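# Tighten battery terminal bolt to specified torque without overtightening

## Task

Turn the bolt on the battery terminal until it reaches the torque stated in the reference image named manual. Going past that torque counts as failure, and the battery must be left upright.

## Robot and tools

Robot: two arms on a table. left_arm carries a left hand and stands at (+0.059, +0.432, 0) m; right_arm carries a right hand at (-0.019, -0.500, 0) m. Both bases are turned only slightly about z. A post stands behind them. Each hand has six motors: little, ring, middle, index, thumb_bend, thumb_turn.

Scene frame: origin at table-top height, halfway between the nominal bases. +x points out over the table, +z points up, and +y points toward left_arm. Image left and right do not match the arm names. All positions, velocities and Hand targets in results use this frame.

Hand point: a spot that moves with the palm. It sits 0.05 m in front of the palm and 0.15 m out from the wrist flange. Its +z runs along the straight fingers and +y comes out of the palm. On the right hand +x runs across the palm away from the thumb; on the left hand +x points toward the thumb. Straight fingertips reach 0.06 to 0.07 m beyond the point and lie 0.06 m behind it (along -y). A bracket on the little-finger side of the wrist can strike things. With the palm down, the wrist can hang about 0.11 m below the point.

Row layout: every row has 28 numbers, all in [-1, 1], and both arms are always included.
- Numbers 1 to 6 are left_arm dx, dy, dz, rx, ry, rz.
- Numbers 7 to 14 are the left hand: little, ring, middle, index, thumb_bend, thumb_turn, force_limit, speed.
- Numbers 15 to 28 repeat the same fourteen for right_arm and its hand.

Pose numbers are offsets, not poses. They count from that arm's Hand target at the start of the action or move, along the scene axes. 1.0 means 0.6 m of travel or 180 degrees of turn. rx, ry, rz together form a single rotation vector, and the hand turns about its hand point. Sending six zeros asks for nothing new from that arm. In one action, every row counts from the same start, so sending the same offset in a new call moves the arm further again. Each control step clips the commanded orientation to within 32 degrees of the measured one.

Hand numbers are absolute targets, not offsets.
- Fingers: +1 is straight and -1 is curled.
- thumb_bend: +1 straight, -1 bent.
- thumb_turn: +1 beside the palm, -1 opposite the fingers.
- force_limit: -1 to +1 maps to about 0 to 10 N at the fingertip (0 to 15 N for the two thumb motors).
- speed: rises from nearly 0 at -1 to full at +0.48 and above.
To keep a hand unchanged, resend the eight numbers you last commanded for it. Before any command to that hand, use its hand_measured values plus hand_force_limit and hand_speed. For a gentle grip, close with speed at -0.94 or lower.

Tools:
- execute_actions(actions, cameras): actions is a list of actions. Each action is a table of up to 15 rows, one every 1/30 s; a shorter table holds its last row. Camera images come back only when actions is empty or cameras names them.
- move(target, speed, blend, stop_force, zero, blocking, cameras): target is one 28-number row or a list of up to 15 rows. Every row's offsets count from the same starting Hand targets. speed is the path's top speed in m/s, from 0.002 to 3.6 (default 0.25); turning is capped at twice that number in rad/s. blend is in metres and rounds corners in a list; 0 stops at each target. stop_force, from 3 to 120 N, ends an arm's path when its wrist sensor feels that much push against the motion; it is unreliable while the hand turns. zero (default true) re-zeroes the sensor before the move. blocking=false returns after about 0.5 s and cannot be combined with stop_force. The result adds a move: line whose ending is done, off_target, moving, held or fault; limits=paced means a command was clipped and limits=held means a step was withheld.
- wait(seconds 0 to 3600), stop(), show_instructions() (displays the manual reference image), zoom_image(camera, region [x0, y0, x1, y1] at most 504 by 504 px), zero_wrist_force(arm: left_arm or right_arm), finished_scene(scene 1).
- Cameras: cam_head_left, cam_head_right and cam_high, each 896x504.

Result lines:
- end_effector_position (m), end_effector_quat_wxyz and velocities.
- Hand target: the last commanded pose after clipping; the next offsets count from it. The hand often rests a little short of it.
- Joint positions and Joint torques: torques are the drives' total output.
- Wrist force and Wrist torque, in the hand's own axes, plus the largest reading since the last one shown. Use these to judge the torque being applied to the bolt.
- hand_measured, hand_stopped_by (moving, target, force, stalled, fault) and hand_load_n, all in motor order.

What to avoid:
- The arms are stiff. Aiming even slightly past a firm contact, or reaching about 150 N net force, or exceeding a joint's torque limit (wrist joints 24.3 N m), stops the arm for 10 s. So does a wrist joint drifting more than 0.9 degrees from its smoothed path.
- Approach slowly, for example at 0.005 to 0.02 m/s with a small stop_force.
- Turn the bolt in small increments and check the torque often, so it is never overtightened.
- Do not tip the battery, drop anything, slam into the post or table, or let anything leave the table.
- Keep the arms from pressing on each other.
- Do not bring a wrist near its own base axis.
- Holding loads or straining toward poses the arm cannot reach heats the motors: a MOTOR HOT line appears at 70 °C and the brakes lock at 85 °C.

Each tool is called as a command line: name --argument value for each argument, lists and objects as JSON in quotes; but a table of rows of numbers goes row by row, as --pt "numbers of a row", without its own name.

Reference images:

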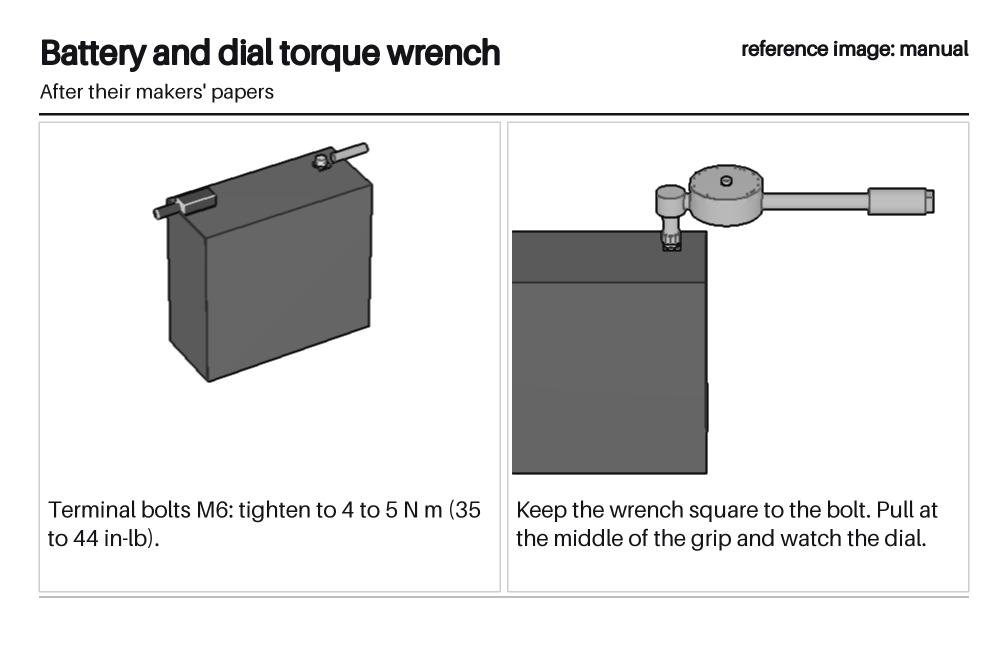

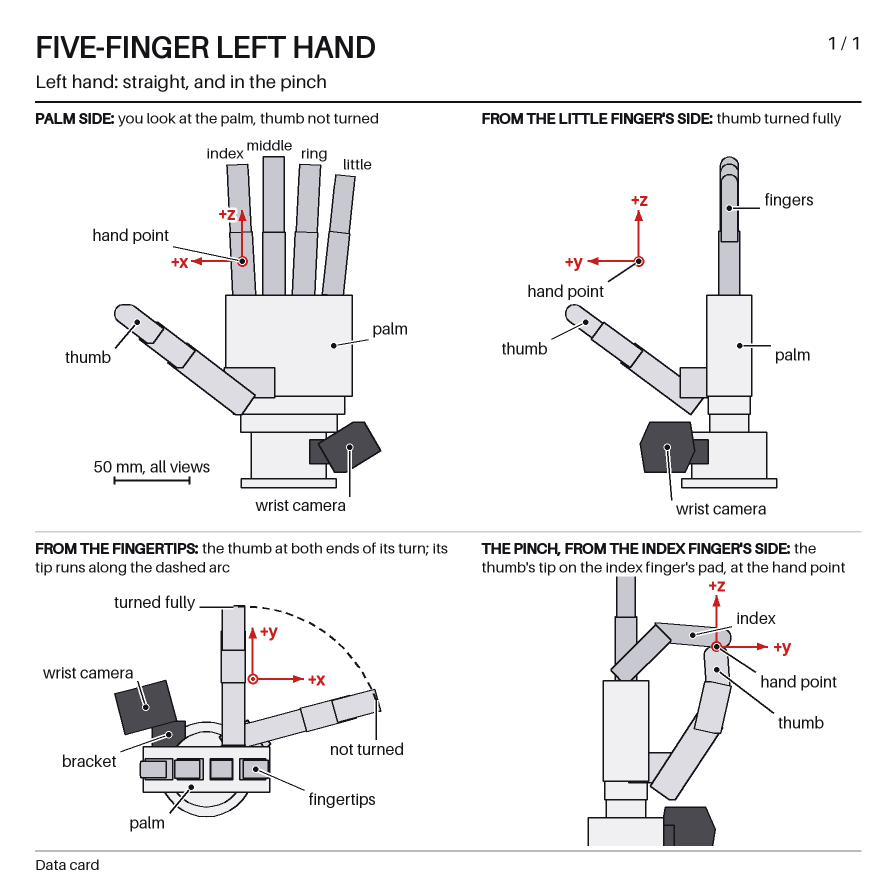

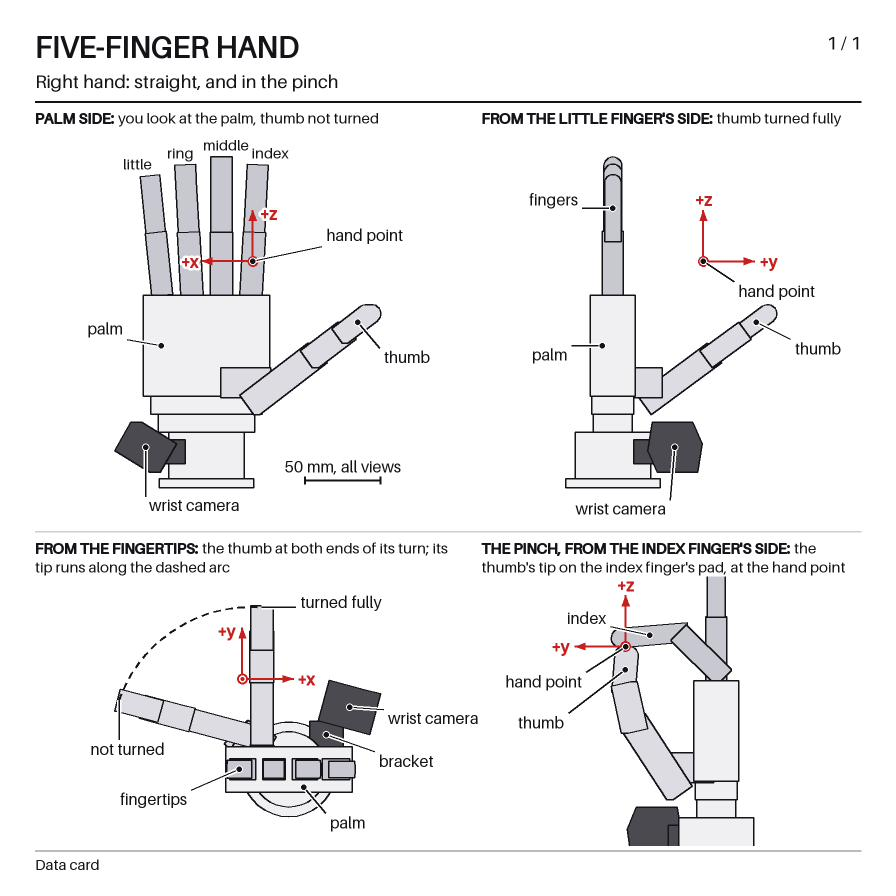

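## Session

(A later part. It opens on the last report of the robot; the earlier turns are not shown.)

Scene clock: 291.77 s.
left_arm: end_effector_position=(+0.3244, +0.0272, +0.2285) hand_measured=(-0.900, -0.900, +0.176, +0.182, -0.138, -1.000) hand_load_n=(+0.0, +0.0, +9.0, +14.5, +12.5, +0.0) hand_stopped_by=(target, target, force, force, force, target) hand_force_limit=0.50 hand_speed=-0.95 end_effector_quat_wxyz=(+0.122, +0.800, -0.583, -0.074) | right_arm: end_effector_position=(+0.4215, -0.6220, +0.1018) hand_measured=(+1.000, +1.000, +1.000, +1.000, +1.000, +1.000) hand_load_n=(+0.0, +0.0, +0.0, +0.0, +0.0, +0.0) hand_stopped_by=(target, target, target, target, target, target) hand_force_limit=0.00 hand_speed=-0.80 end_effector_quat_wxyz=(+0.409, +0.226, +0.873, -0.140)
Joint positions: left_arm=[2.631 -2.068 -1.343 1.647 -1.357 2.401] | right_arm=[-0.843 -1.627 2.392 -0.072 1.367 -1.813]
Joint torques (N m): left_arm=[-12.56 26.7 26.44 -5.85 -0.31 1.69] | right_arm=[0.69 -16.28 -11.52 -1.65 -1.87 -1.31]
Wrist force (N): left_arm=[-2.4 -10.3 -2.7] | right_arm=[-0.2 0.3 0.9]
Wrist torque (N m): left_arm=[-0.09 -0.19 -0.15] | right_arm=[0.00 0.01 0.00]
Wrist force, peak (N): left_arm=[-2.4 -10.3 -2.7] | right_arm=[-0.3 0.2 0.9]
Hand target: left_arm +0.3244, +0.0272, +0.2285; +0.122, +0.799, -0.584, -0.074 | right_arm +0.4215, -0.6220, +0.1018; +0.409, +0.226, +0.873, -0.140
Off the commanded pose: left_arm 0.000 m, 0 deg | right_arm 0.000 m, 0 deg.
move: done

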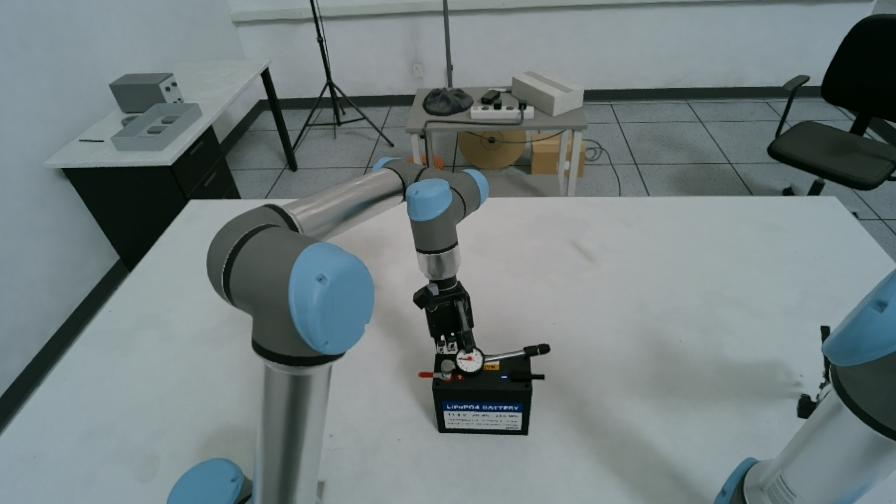

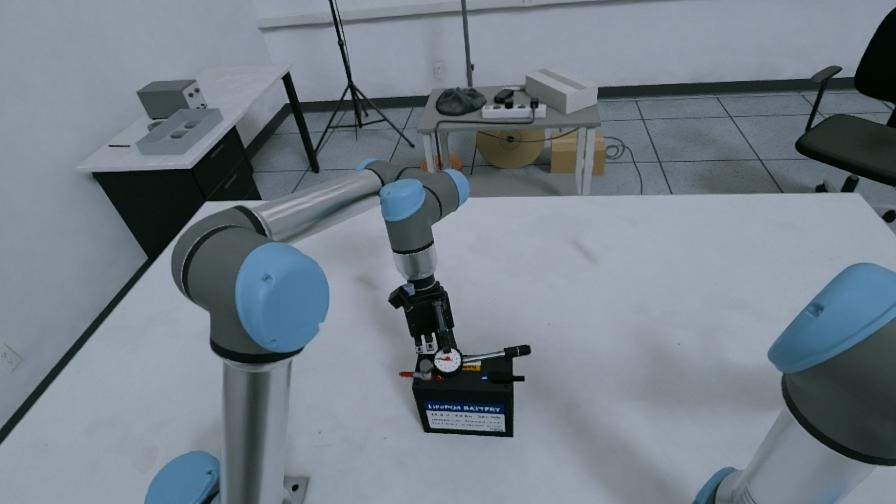

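move --target '[-0.0033,0.0000,0,0,0,0,-0.9,-0.9,-0.5,-0.5,-0.7,-1,0.5,-0.95,0,0,0,0,0,0,1,1,1,1,1,1,0,-0.8]' --speed 0.01 --cameras '["cam_head_left","cam_head_right"]'

zoom_image --camera "cam_head_left" --region '[450, 338, 486, 374]'

zoom_image --camera "cam_head_left" --region '[500, 330, 560, 370]'

Scene clock: 294.80 s.
left_arm: end_effector_position=(+0.3225, +0.0272, +0.2285) hand_measured=(-0.900, -0.900, +0.176, +0.182, -0.138, -1.000) hand_load_n=(+0.0, +0.0, +9.0, +14.5, +13.0, +0.5) hand_stopped_by=(target, target, force, force, force, target) hand_force_limit=0.50 hand_speed=-0.95 end_effector_quat_wxyz=(+0.122, +0.799, -0.584, -0.074) | right_arm: end_effector_position=(+0.4215, -0.6220, +0.1018) hand_measured=(+1.000, +1.000, +1.000, +1.000, +1.000, +1.000) hand_load_n=(+0.0, +0.0, +0.0, +0.0, +0.0, -0.5) hand_stopped_by=(target, target, target, target, target, target) hand_force_limit=0.00 hand_speed=-0.80 end_effector_quat_wxyz=(+0.409, +0.226, +0.873, -0.140)
Joint positions: left_arm=[2.63 -2.065 -1.348 1.649 -1.357 2.4] | right_arm=[-0.843 -1.627 2.392 -0.072 1.367 -1.813]
Joint torques (N m): left_arm=[-11.2 42.32 6.45 -0.77 4.21 -1] | right_arm=[1.6 -14.8 -10.63 -1.2 -1.8 -1.21]
Wrist force (N): left_arm=[2.0 -7.4 -5.4] | right_arm=[-0.2 0.2 0.7]
Wrist torque (N m): left_arm=[0.17 -0.22 0.01] | right_arm=[-0.01 0.01 -0.01]
Wrist force, peak (N): left_arm=[-2.6 -10.1 -3.0] | right_arm=[-0.3 0.5 0.8]
Hand target: left_arm +0.3224, +0.0272, +0.2285; +0.122, +0.799, -0.584, -0.074 | right_arm +0.4215, -0.6220, +0.1018; +0.409, +0.226, +0.873, -0.140
Off the commanded pose: left_arm 0.000 m, 0 deg | right_arm 0.000 m, 0 deg.
move: done

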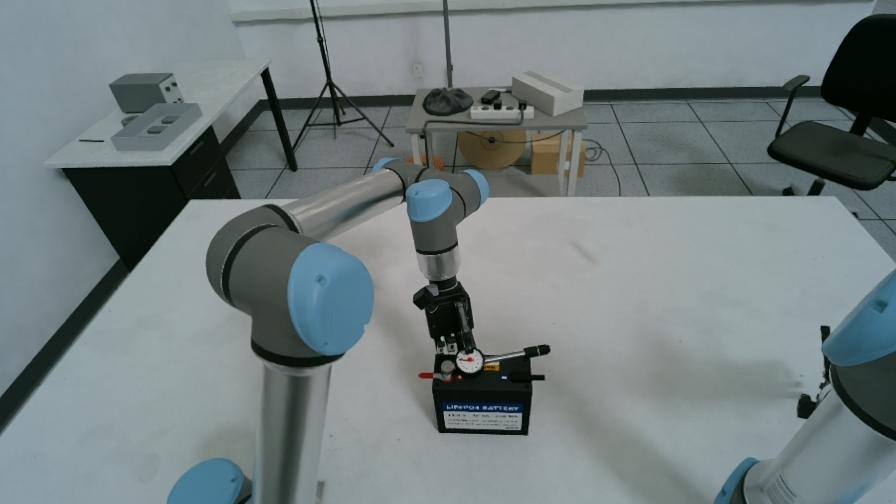

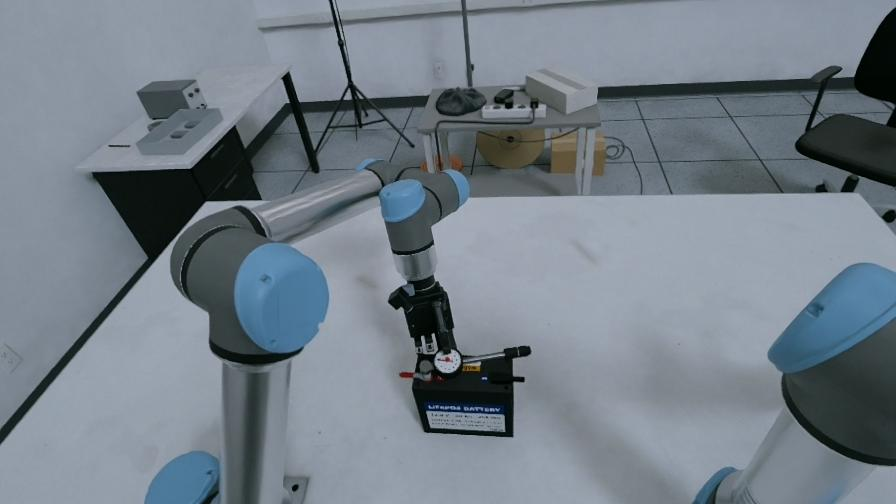

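Scaled by 14.000 from the camera's image (finer frame: 1280x720).

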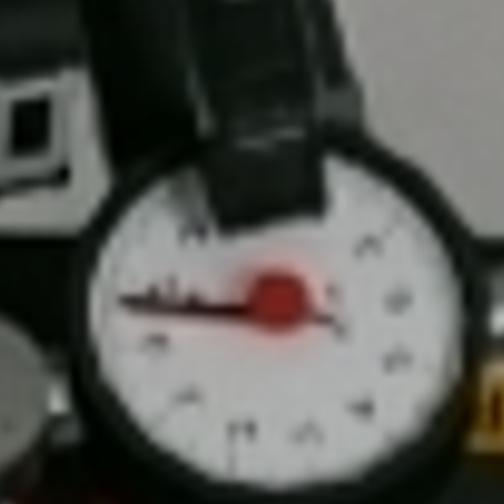

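Scaled by 8.400 from the camera's image (finer frame: 1280x720).

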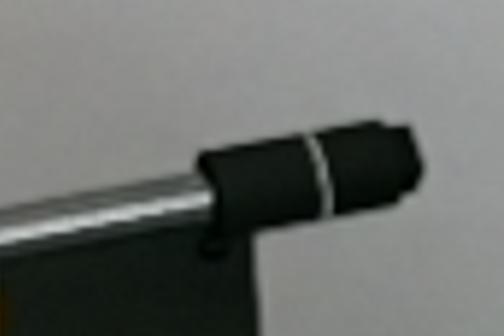

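move --target '[-0.0062,-0.0011,0,0,0,-0.0222,-0.9,-0.9,-0.5,-0.5,-0.7,-1,0.5,-0.95,0,0,0,0,0,0,1,1,1,1,1,1,0,-0.8]' --speed 0.01 --cameras '["cam_head_left","cam_head_right"]'

zoom_image --camera "cam_head_left" --region '[450, 338, 486, 374]'

zoom_image --camera "cam_head_left" --region '[500, 330, 560, 370]'

Scene clock: 299.43 s.
left_arm: end_effector_position=(+0.3187, +0.0265, +0.2285) hand_measured=(-0.900, -0.900, +0.176, +0.182, -0.138, -1.000) hand_load_n=(+0.0, -0.5, +9.5, +16.5, +14.5, +0.0) hand_stopped_by=(target, target, force, force, force, target) hand_force_limit=0.50 hand_speed=-0.95 end_effector_quat_wxyz=(+0.120, +0.779, -0.611, -0.078) | right_arm: end_effector_position=(+0.4215, -0.6220, +0.1018) hand_measured=(+1.000, +1.000, +1.000, +1.000, +1.000, +1.000) hand_load_n=(+0.0, +0.0, +0.0, +0.0, +0.0, +0.0) hand_stopped_by=(target, target, target, target, target, target) hand_force_limit=0.00 hand_speed=-0.80 end_effector_quat_wxyz=(+0.409, +0.226, +0.873, -0.140)
Joint positions: left_arm=[2.615 -2.081 -1.326 1.632 -1.368 2.455] | right_arm=[-0.843 -1.627 2.392 -0.072 1.367 -1.813]
Joint torques (N m): left_arm=[-12.97 26.35 25.56 -5.79 -0.4 1.93] | right_arm=[0.79 -15.88 -9.95 -1.47 -1.55 -1.21]
Wrist force (N): left_arm=[-3.4 -9.3 -4.7] | right_arm=[-0.1 0.0 0.7]
Wrist torque (N m): left_arm=[0.04 -0.18 -0.21] | right_arm=[-0.03 0.00 0.00]
Wrist force, peak (N): left_arm=[-3.1 -9.4 -5.0] | right_arm=[-0.2 0.2 1.0]
Hand target: left_arm +0.3187, +0.0265, +0.2285; +0.120, +0.779, -0.611, -0.078 | right_arm +0.4215, -0.6220, +0.1018; +0.409, +0.226, +0.873, -0.140
Off the commanded pose: left_arm 0.000 m, 0 deg | right_arm 0.000 m, 0 deg.
move: done

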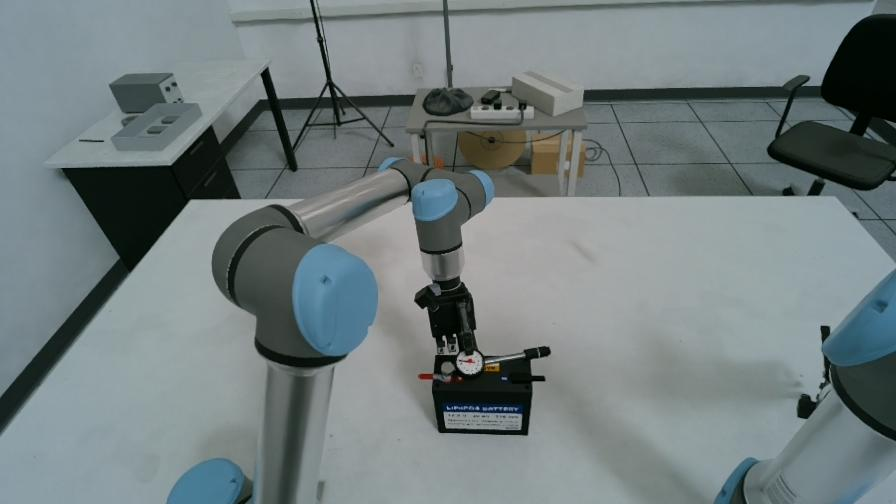

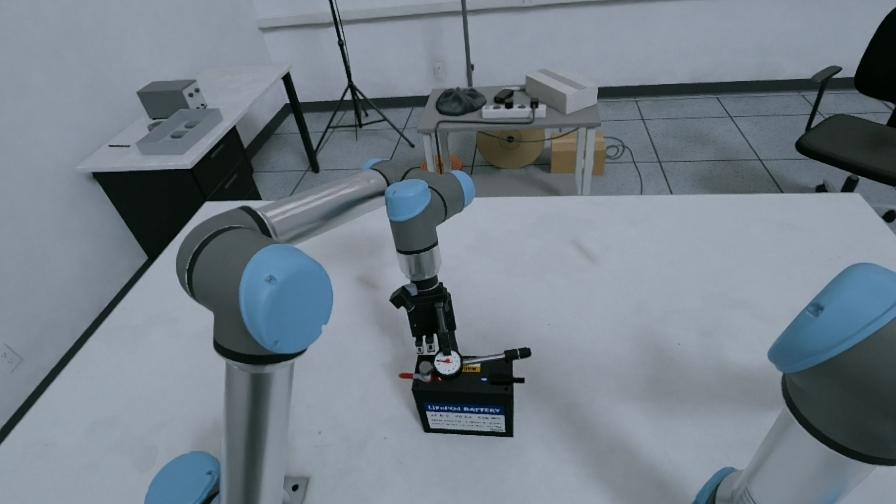

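Scaled by 14.000 from the camera's image (finer frame: 1280x720).

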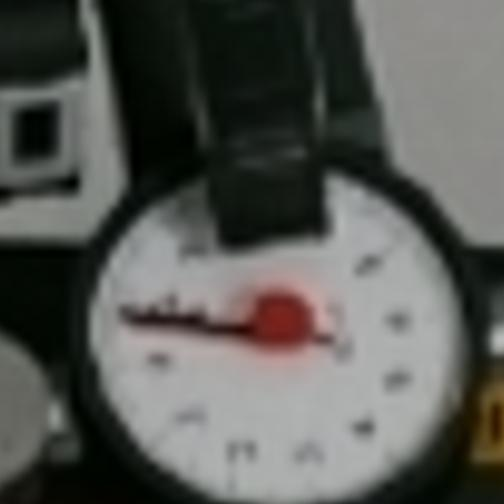

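Scaled by 8.400 from the camera's image (finer frame: 1280x720).

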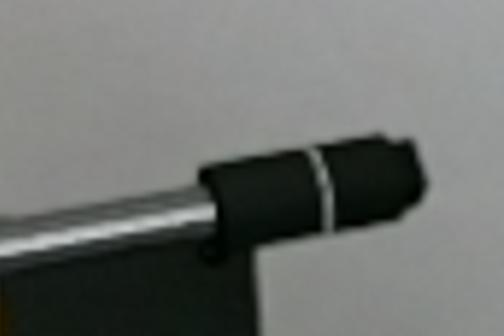

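zoom_image --camera "cam_head_left" --region '[430, 350, 466, 386]'

zoom_image --camera "cam_head_right" --region '[410, 350, 446, 386]'

Scaled by 14.000 from the camera's image (finer frame: 1280x720).

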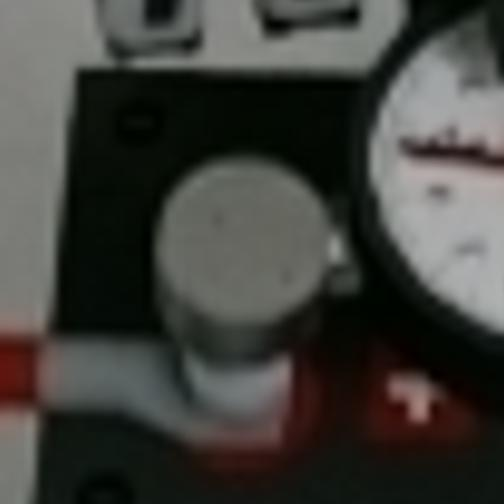

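Scaled by 14.000 from the camera's image (finer frame: 1280x720).

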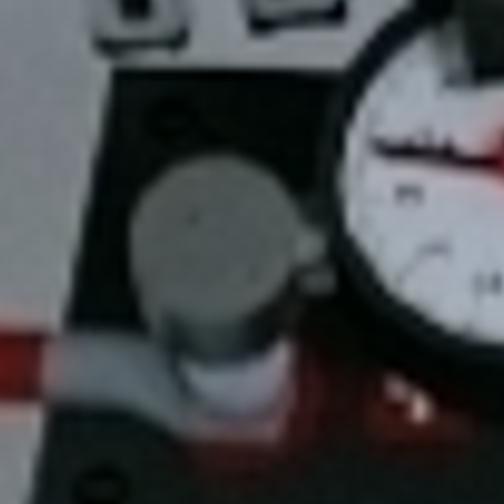

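wait --seconds 0.05 --cameras '["cam_high"]'

zoom_image --camera "cam_high" --region '[420, 130, 500, 180]'

Scene clock: 300.70 s.
left_arm: end_effector_position=(+0.3187, +0.0265, +0.2285) hand_measured=(-0.900, -0.900, +0.176, +0.182, -0.138, -1.000) hand_load_n=(+0.0, +0.0, +9.5, +16.5, +14.5, +0.0) hand_stopped_by=(target, target, force, force, force, target) hand_force_limit=0.50 hand_speed=-0.95 end_effector_quat_wxyz=(+0.120, +0.779, -0.611, -0.078) | right_arm: end_effector_position=(+0.4215, -0.6220, +0.1018) hand_measured=(+1.000, +1.000, +1.000, +1.000, +1.000, +1.000) hand_load_n=(+0.0, +0.0, +0.0, +0.5, +0.0, +0.0) hand_stopped_by=(target, target, target, target, target, target) hand_force_limit=0.00 hand_speed=-0.80 end_effector_quat_wxyz=(+0.409, +0.226, +0.873, -0.140)
Joint positions: left_arm=[2.615 -2.081 -1.326 1.632 -1.368 2.455] | right_arm=[-0.843 -1.627 2.392 -0.072 1.367 -1.813]
Joint torques (N m): left_arm=[-13.06 26.62 25.12 -5.7 -0.37 1.84] | right_arm=[1.34 -16.3 -11.29 -1.51 -1.84 -1.42]
Wrist force (N): left_arm=[-3.3 -9.2 -5.0] | right_arm=[-0.1 0.2 0.5]
Wrist torque (N m): left_arm=[0.07 -0.20 -0.21] | right_arm=[0.00 0.00 0.00]
Wrist force, peak (N): left_arm=[-3.3 -9.3 -5.3] | right_arm=[-0.2 0.4 0.8]
Hand target: left_arm +0.3187, +0.0265, +0.2285; +0.120, +0.779, -0.611, -0.078 | right_arm +0.4215, -0.6220, +0.1018; +0.409, +0.226, +0.873, -0.140
Off the commanded pose: left_arm 0.000 m, 0 deg | right_arm 0.000 m, 0 deg.
wait: 0.07 s; at rest from the start

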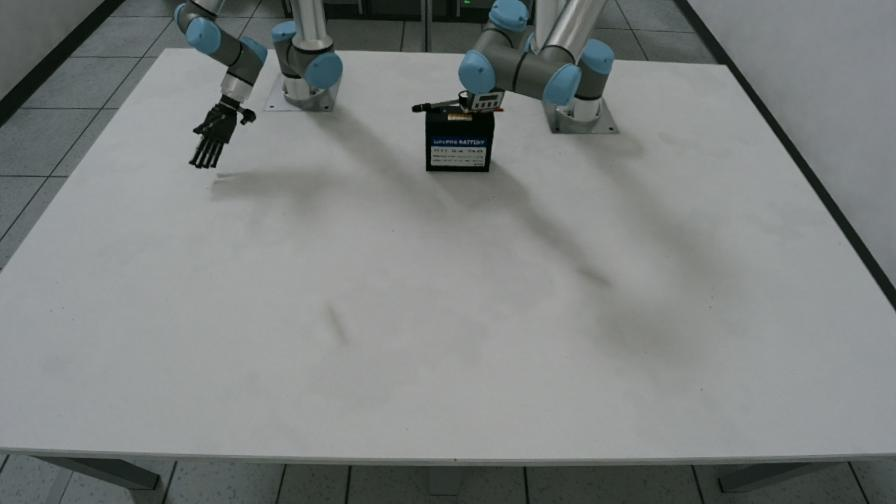

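Scaled by 6.300 from the camera's image (finer frame: 1280x720).

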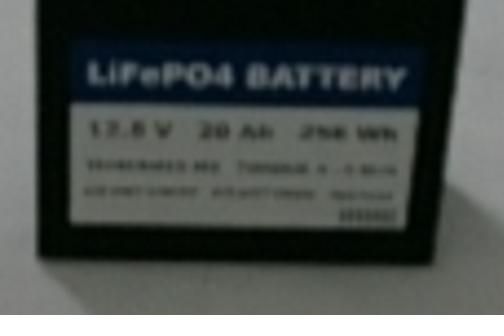

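execute_actions --actions '[]'

zoom_image --camera "cam_head_left" --region '[380, 310, 620, 430]'

zoom_image --camera "cam_high" --region '[400, 40, 600, 180]'

Scene clock: 302.00 s.
left_arm: end_effector_position=(+0.3187, +0.0265, +0.2285) hand_measured=(-0.900, -0.900, +0.176, +0.182, -0.138, -1.000) hand_load_n=(+0.0, +0.0, +9.5, +16.5, +15.0, +0.0) hand_stopped_by=(target, target, force, force, force, target) hand_force_limit=0.50 hand_speed=-0.95 end_effector_quat_wxyz=(+0.120, +0.779, -0.611, -0.078) | right_arm: end_effector_position=(+0.4215, -0.6220, +0.1018) hand_measured=(+1.000, +1.000, +1.000, +1.000, +1.000, +1.000) hand_load_n=(+0.0, +0.0, +0.0, +0.0, +0.0, +0.0) hand_stopped_by=(target, target, target, target, target, target) hand_force_limit=0.00 hand_speed=-0.80 end_effector_quat_wxyz=(+0.409, +0.226, +0.873, -0.140)
Joint positions: left_arm=[2.615 -2.081 -1.326 1.632 -1.368 2.455] | right_arm=[-0.843 -1.627 2.392 -0.072 1.367 -1.813]
Joint velocities: within noise
Joint torques (N m): left_arm=[-12.47 26.03 25.86 -5.71 -0.29 1.78] | right_arm=[1.91 -16.02 -11.09 -1.65 -1.59 -1.26]
Wrist force (N): left_arm=[-3.7 -9.7 -4.4] | right_arm=[0.1 0.2 0.7]
Wrist torque (N m): left_arm=[0.01 -0.16 -0.22] | right_arm=[-0.02 -0.02 0.02]
Wrist force, peak (N): left_arm=[-3.4 -9.6 -5.1] | right_arm=[-0.2 0.3 0.8]
Hand target: left_arm +0.3187, +0.0265, +0.2285; +0.120, +0.779, -0.611, -0.078 | right_arm +0.4215, -0.6220, +0.1018; +0.409, +0.226, +0.873, -0.140
Off the commanded pose: left_arm 0.000 m, 0 deg | right_arm 0.000 m, 0 deg.

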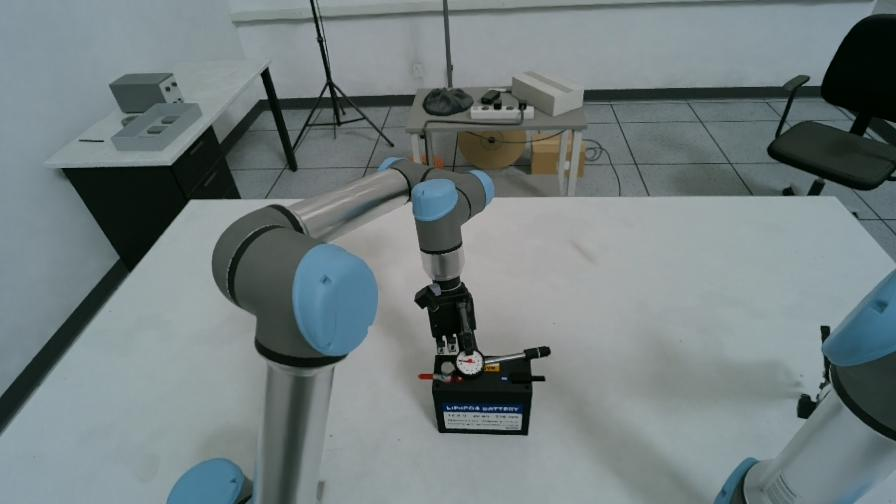

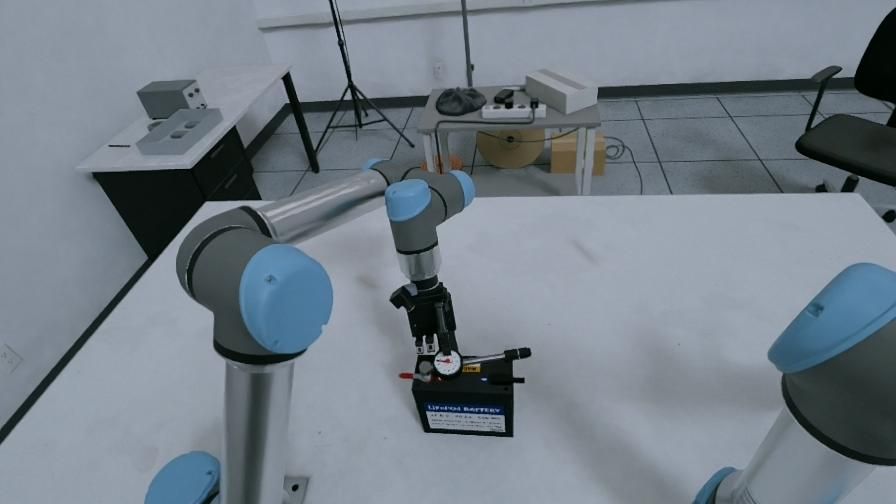

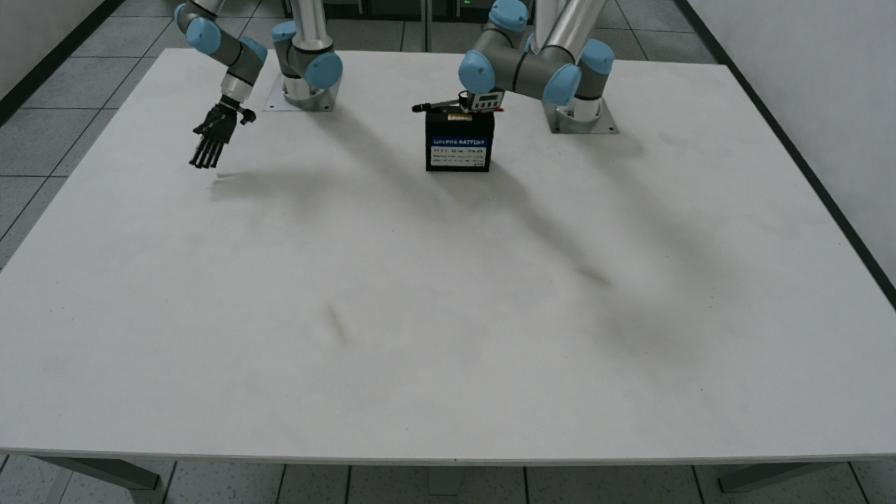

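Scaled by 2.100 from the camera's image (finer frame: 1280x720).

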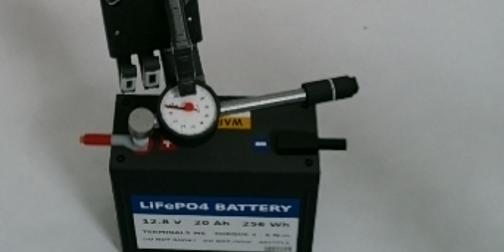

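Scaled by 2.520 from the camera's image (finer frame: 1280x720).

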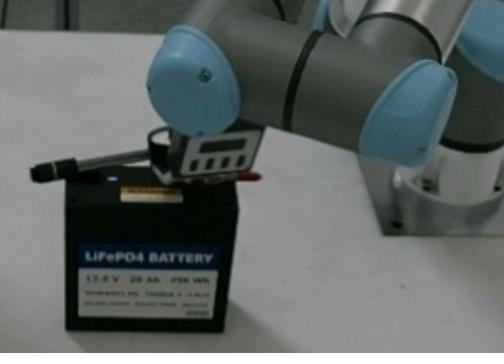

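move --target '[0.0041, 0.0007, 0, 0, 0, 0, -0.9, -0.9, -0.5, -0.5, -0.7, -1, 0.5, -0.95, 0, 0, 0, 0, 0, 0, 1, 1, 1, 1, 1, 1, 0, -0.8]' --speed 0.01 --cameras '["cam_head_left", "cam_head_right"]'

zoom_image --camera "cam_head_left" --region '[430, 350, 466, 386]'

zoom_image --camera "cam_head_left" --region '[450, 338, 486, 374]'

Scene clock: 312.37 s.
left_arm: end_effector_position=(+0.3210, +0.0269, +0.2285) hand_measured=(-0.900, -0.900, +0.176, +0.182, -0.138, -1.000) hand_load_n=(+0.0, +0.0, +8.5, +17.0, +12.5, +0.0) hand_stopped_by=(target, target, force, force, force, target) hand_force_limit=0.50 hand_speed=-0.95 end_effector_quat_wxyz=(+0.120, +0.779, -0.611, -0.078) | right_arm: end_effector_position=(+0.4215, -0.6220, +0.1018) hand_measured=(+1.000, +1.000, +1.000, +1.000, +1.000, +1.000) hand_load_n=(+0.0, +0.0, +0.0, +0.0, +0.0, +0.0) hand_stopped_by=(target, target, target, target, target, target) hand_force_limit=0.00 hand_speed=-0.80 end_effector_quat_wxyz=(+0.409, +0.226, +0.873, -0.140)
Joint positions: left_arm=[2.618 -2.084 -1.321 1.63 -1.368 2.458] | right_arm=[-0.843 -1.627 2.392 -0.072 1.367 -1.813]
Joint torques (N m): left_arm=[8.9 28.72 26.71 -6.41 -1.45 2.08] | right_arm=[1.9 -17.03 -11.49 -1.43 -1.98 -1.07]
Wrist force (N): left_arm=[1.7 -7.9 -1.7] | right_arm=[-0.2 0.3 0.7]
Wrist torque (N m): left_arm=[-0.02 -0.28 -0.12] | right_arm=[0.00 0.01 0.00]
Wrist force, peak (N): left_arm=[-3.5 -9.5 -5.1] | right_arm=[-0.2 0.1 0.9]
Hand target: left_arm +0.3211, +0.0269, +0.2285; +0.120, +0.779, -0.611, -0.078 | right_arm +0.4215, -0.6220, +0.1018; +0.409, +0.226, +0.873, -0.140
Off the commanded pose: left_arm 0.000 m, 0 deg | right_arm 0.000 m, 0 deg.
move: done

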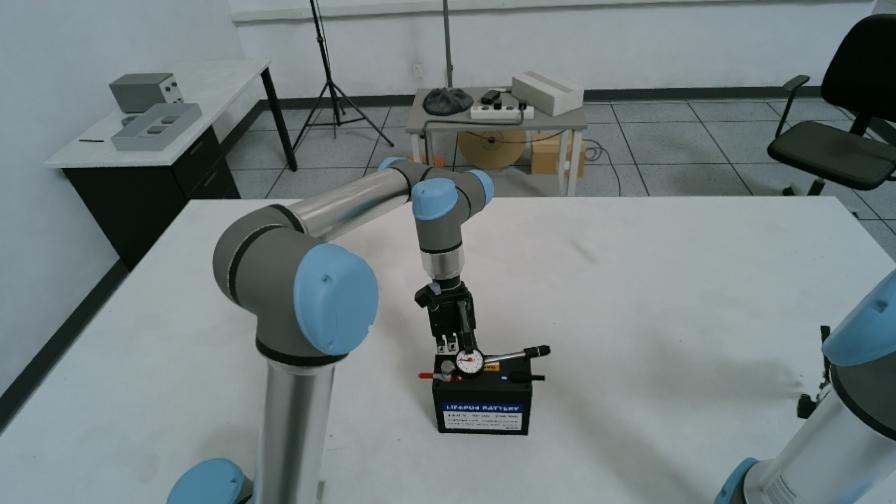

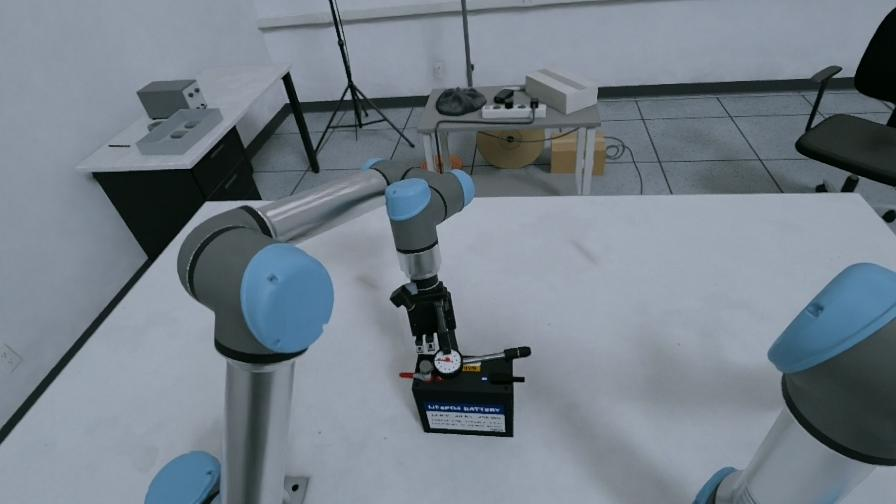

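Scaled by 14.000 from the camera's image (finer frame: 1280x720).

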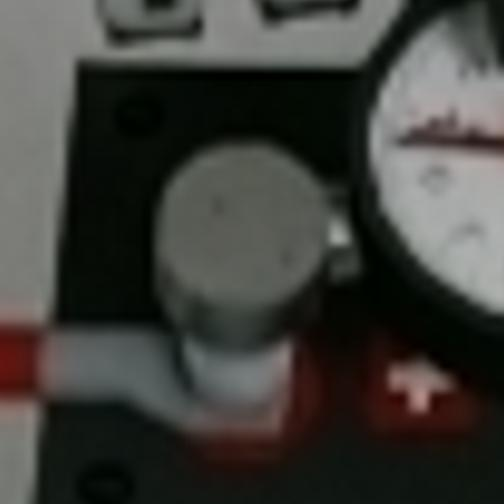

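Scaled by 14.000 from the camera's image (finer frame: 1280x720).

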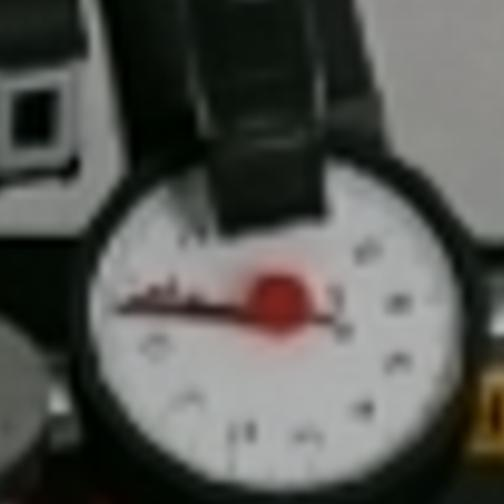

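move --target '[0.0041, 0.0007, 0, 0, 0, 0, -0.9, -0.9, -0.5, -0.5, -0.7, -1, 0.5, -0.95, 0, 0, 0, 0, 0, 0, 1, 1, 1, 1, 1, 1, 0, -0.8]' --speed 0.01 --cameras '["cam_head_left", "cam_head_right"]'

zoom_image --camera "cam_head_left" --region '[430, 345, 480, 395]'

zoom_image --camera "cam_head_right" --region '[410, 345, 460, 395]'

Scene clock: 313.23 s.
left_arm: end_effector_position=(+0.3235, +0.0273, +0.2285) hand_measured=(-0.900, -0.900, +0.176, +0.182, -0.138, -1.000) hand_load_n=(+0.0, +0.0, +8.0, +16.0, +11.0, +0.0) hand_stopped_by=(target, target, force, force, force, target) hand_force_limit=0.50 hand_speed=-0.95 end_effector_quat_wxyz=(+0.120, +0.779, -0.611, -0.078) | right_arm: end_effector_position=(+0.4215, -0.6220, +0.1018) hand_measured=(+1.000, +1.000, +1.000, +1.000, +1.000, +1.000) hand_load_n=(-0.5, +0.0, +0.0, +0.0, -0.5, +0.0) hand_stopped_by=(target, target, target, target, target, target) hand_force_limit=0.00 hand_speed=-0.80 end_effector_quat_wxyz=(+0.409, +0.226, +0.873, -0.140)
Joint positions: left_arm=[2.621 -2.088 -1.315 1.627 -1.369 2.461] | right_arm=[-0.843 -1.627 2.392 -0.072 1.367 -1.813]
Joint torques (N m): left_arm=[9.76 28.41 23.9 -6.58 -2.43 2.05] | right_arm=[0.92 -16.5 -9.52 -1.36 -1.77 -1.12]
Wrist force (N): left_arm=[4.6 -6.6 -1.5] | right_arm=[0.0 0.1 0.6]
Wrist torque (N m): left_arm=[-0.03 -0.21 -0.08] | right_arm=[-0.02 -0.01 0.01]
Wrist force, peak (N): left_arm=[2.1 -8.1 -1.1] | right_arm=[-0.2 0.3 0.8]
Hand target: left_arm +0.3236, +0.0273, +0.2285; +0.120, +0.779, -0.611, -0.078 | right_arm +0.4215, -0.6220, +0.1018; +0.409, +0.226, +0.873, -0.140
Off the commanded pose: left_arm 0.000 m, 0 deg | right_arm 0.000 m, 0 deg.
move: done

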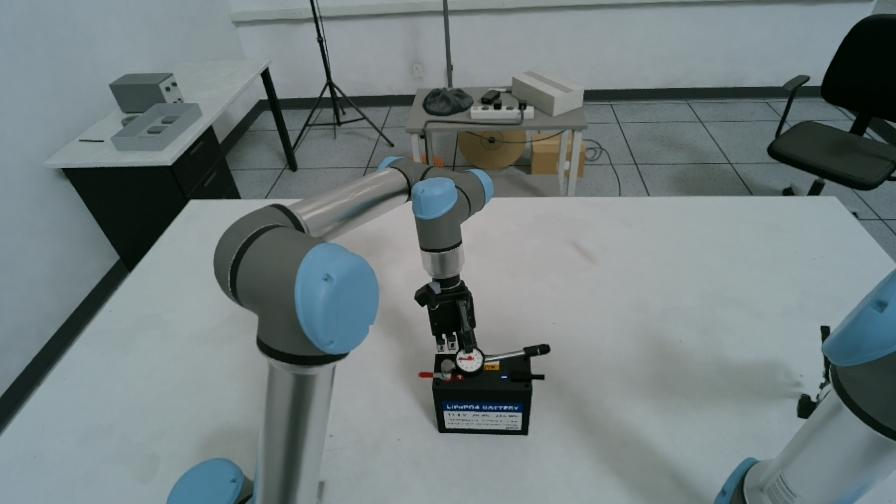

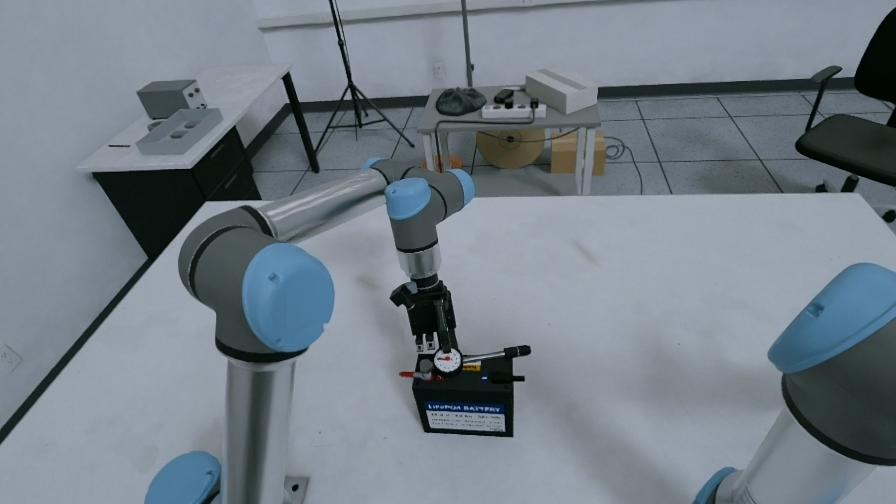

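Scaled by 10.080 from the camera's image (finer frame: 1280x720).

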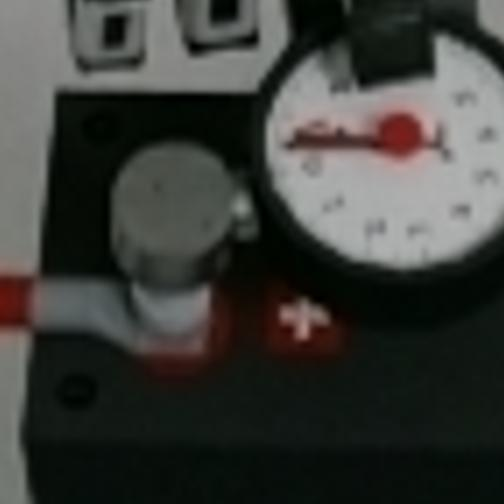

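Scaled by 10.080 from the camera's image (finer frame: 1280x720).

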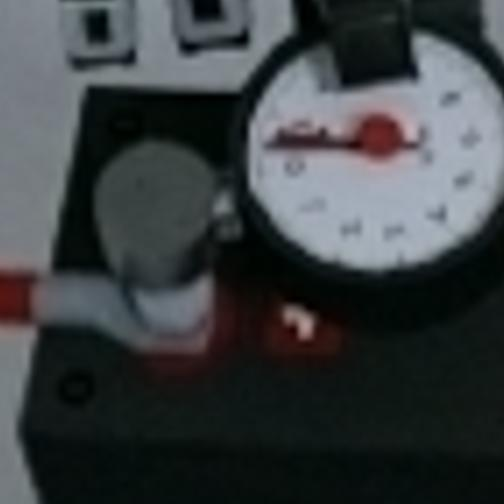

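move --target '[0.0038, 0.0006, 0, 0, 0, 0, -0.9, -0.9, -0.5, -0.5, -0.7, -1, 0.5, -0.95, 0, 0, 0, 0, 0, 0, 1, 1, 1, 1, 1, 1, 0, -0.8]' --speed 0.01 --cameras '["cam_head_left", "cam_head_right"]'

zoom_image --camera "cam_head_left" --region '[430, 345, 480, 395]'

zoom_image --camera "cam_head_left" --region '[470, 330, 560, 400]'

Scene clock: 314.17 s.
left_arm: end_effector_position=(+0.3258, +0.0277, +0.2285) hand_measured=(-0.900, -0.900, +0.176, +0.182, -0.138, -1.000) hand_load_n=(+0.0, +0.0, +7.5, +15.0, +10.5, +0.0) hand_stopped_by=(target, target, force, force, force, target) hand_force_limit=0.50 hand_speed=-0.95 end_effector_quat_wxyz=(+0.120, +0.779, -0.611, -0.078) | right_arm: end_effector_position=(+0.4215, -0.6220, +0.1018) hand_measured=(+1.000, +1.000, +1.000, +1.000, +1.000, +1.000) hand_load_n=(+0.0, +0.0, +0.0, +0.0, +0.0, +0.0) hand_stopped_by=(target, target, target, target, target, target) hand_force_limit=0.00 hand_speed=-0.80 end_effector_quat_wxyz=(+0.409, +0.226, +0.873, -0.140)
Joint positions: left_arm=[2.623 -2.092 -1.309 1.625 -1.369 2.463] | right_arm=[-0.843 -1.627 2.392 -0.072 1.367 -1.813]
Joint torques (N m): left_arm=[10.11 27.99 23.58 -6.53 -3.49 2.28] | right_arm=[2.06 -15.66 -11.02 -1.49 -1.71 -1.34]
Wrist force (N): left_arm=[7.3 -5.2 -3.0] | right_arm=[-0.1 0.2 0.7]
Wrist torque (N m): left_arm=[0.04 -0.16 -0.05] | right_arm=[-0.01 0.00 0.00]
Wrist force, peak (N): left_arm=[7.5 -5.1 -3.1] | right_arm=[-0.1 0.3 0.9]
Hand target: left_arm +0.3259, +0.0277, +0.2285; +0.120, +0.779, -0.611, -0.078 | right_arm +0.4215, -0.6220, +0.1018; +0.409, +0.226, +0.873, -0.140
Off the commanded pose: left_arm 0.000 m, 0 deg | right_arm 0.000 m, 0 deg.
move: done

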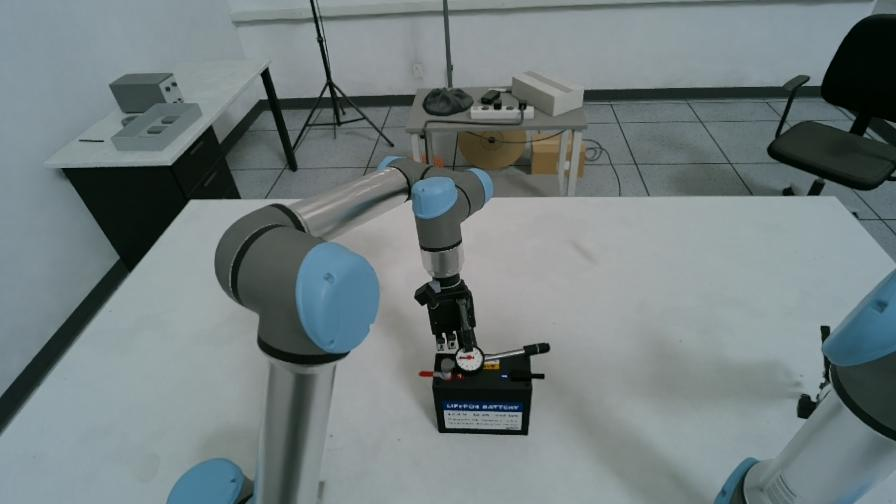

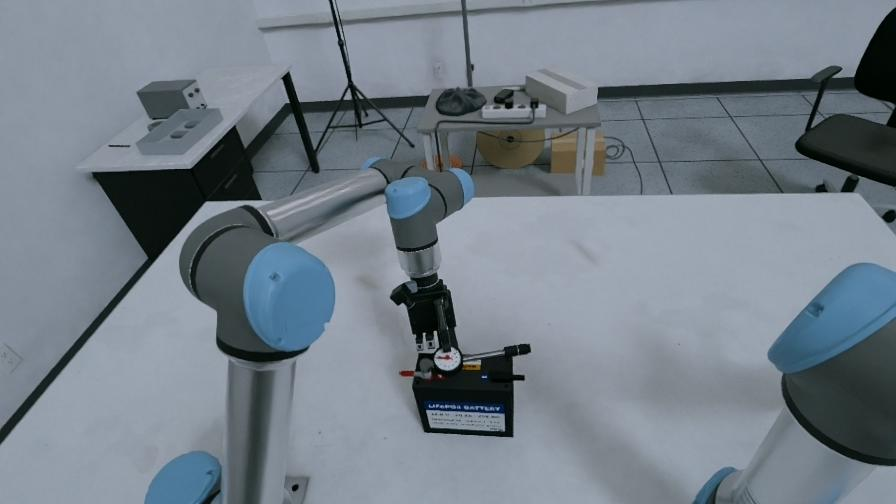

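Scaled by 10.080 from the camera's image (finer frame: 1280x720).

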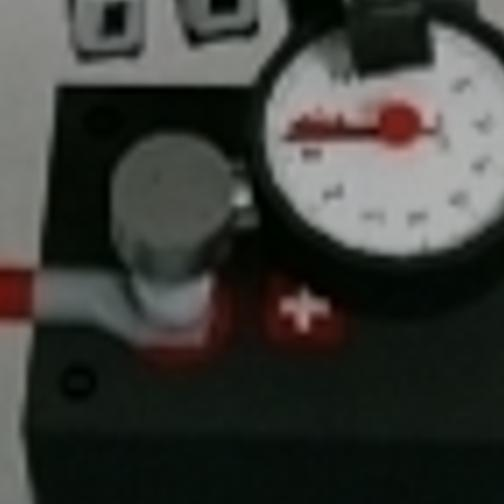

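Scaled by 5.600 from the camera's image (finer frame: 1280x720).

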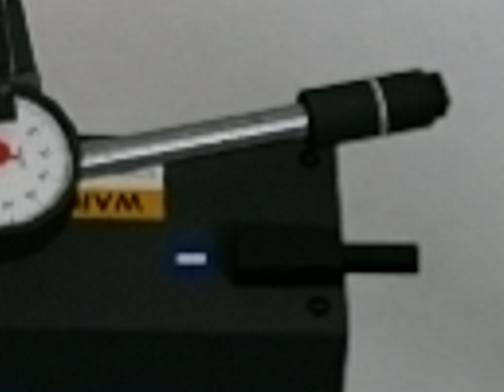

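zoom_image --camera "cam_head_left" --region '[380, 310, 620, 430]'

zoom_image --camera "cam_head_left" --region '[425, 395, 465, 435]'

zoom_image --camera "cam_head_left" --region '[500, 395, 540, 435]'

Scaled by 2.100 from the camera's image (finer frame: 1280x720).

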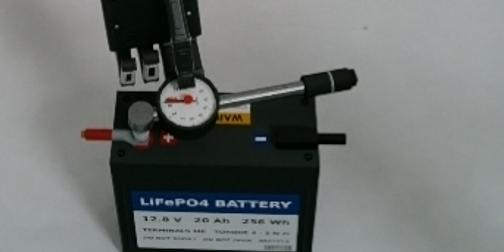

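Scaled by 12.600 from the camera's image (finer frame: 1280x720).

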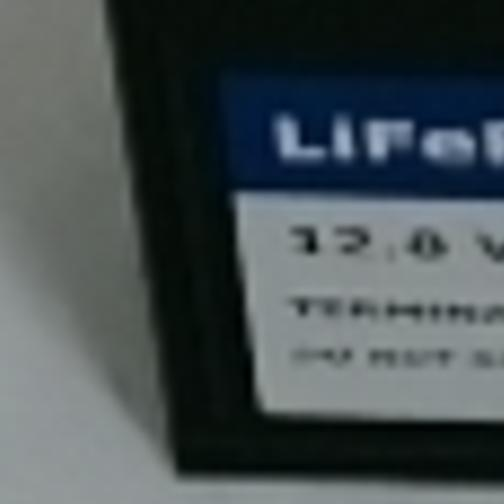

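Scaled by 12.600 from the camera's image (finer frame: 1280x720).

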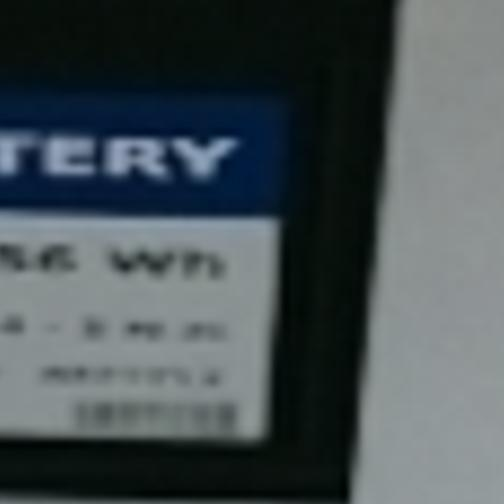

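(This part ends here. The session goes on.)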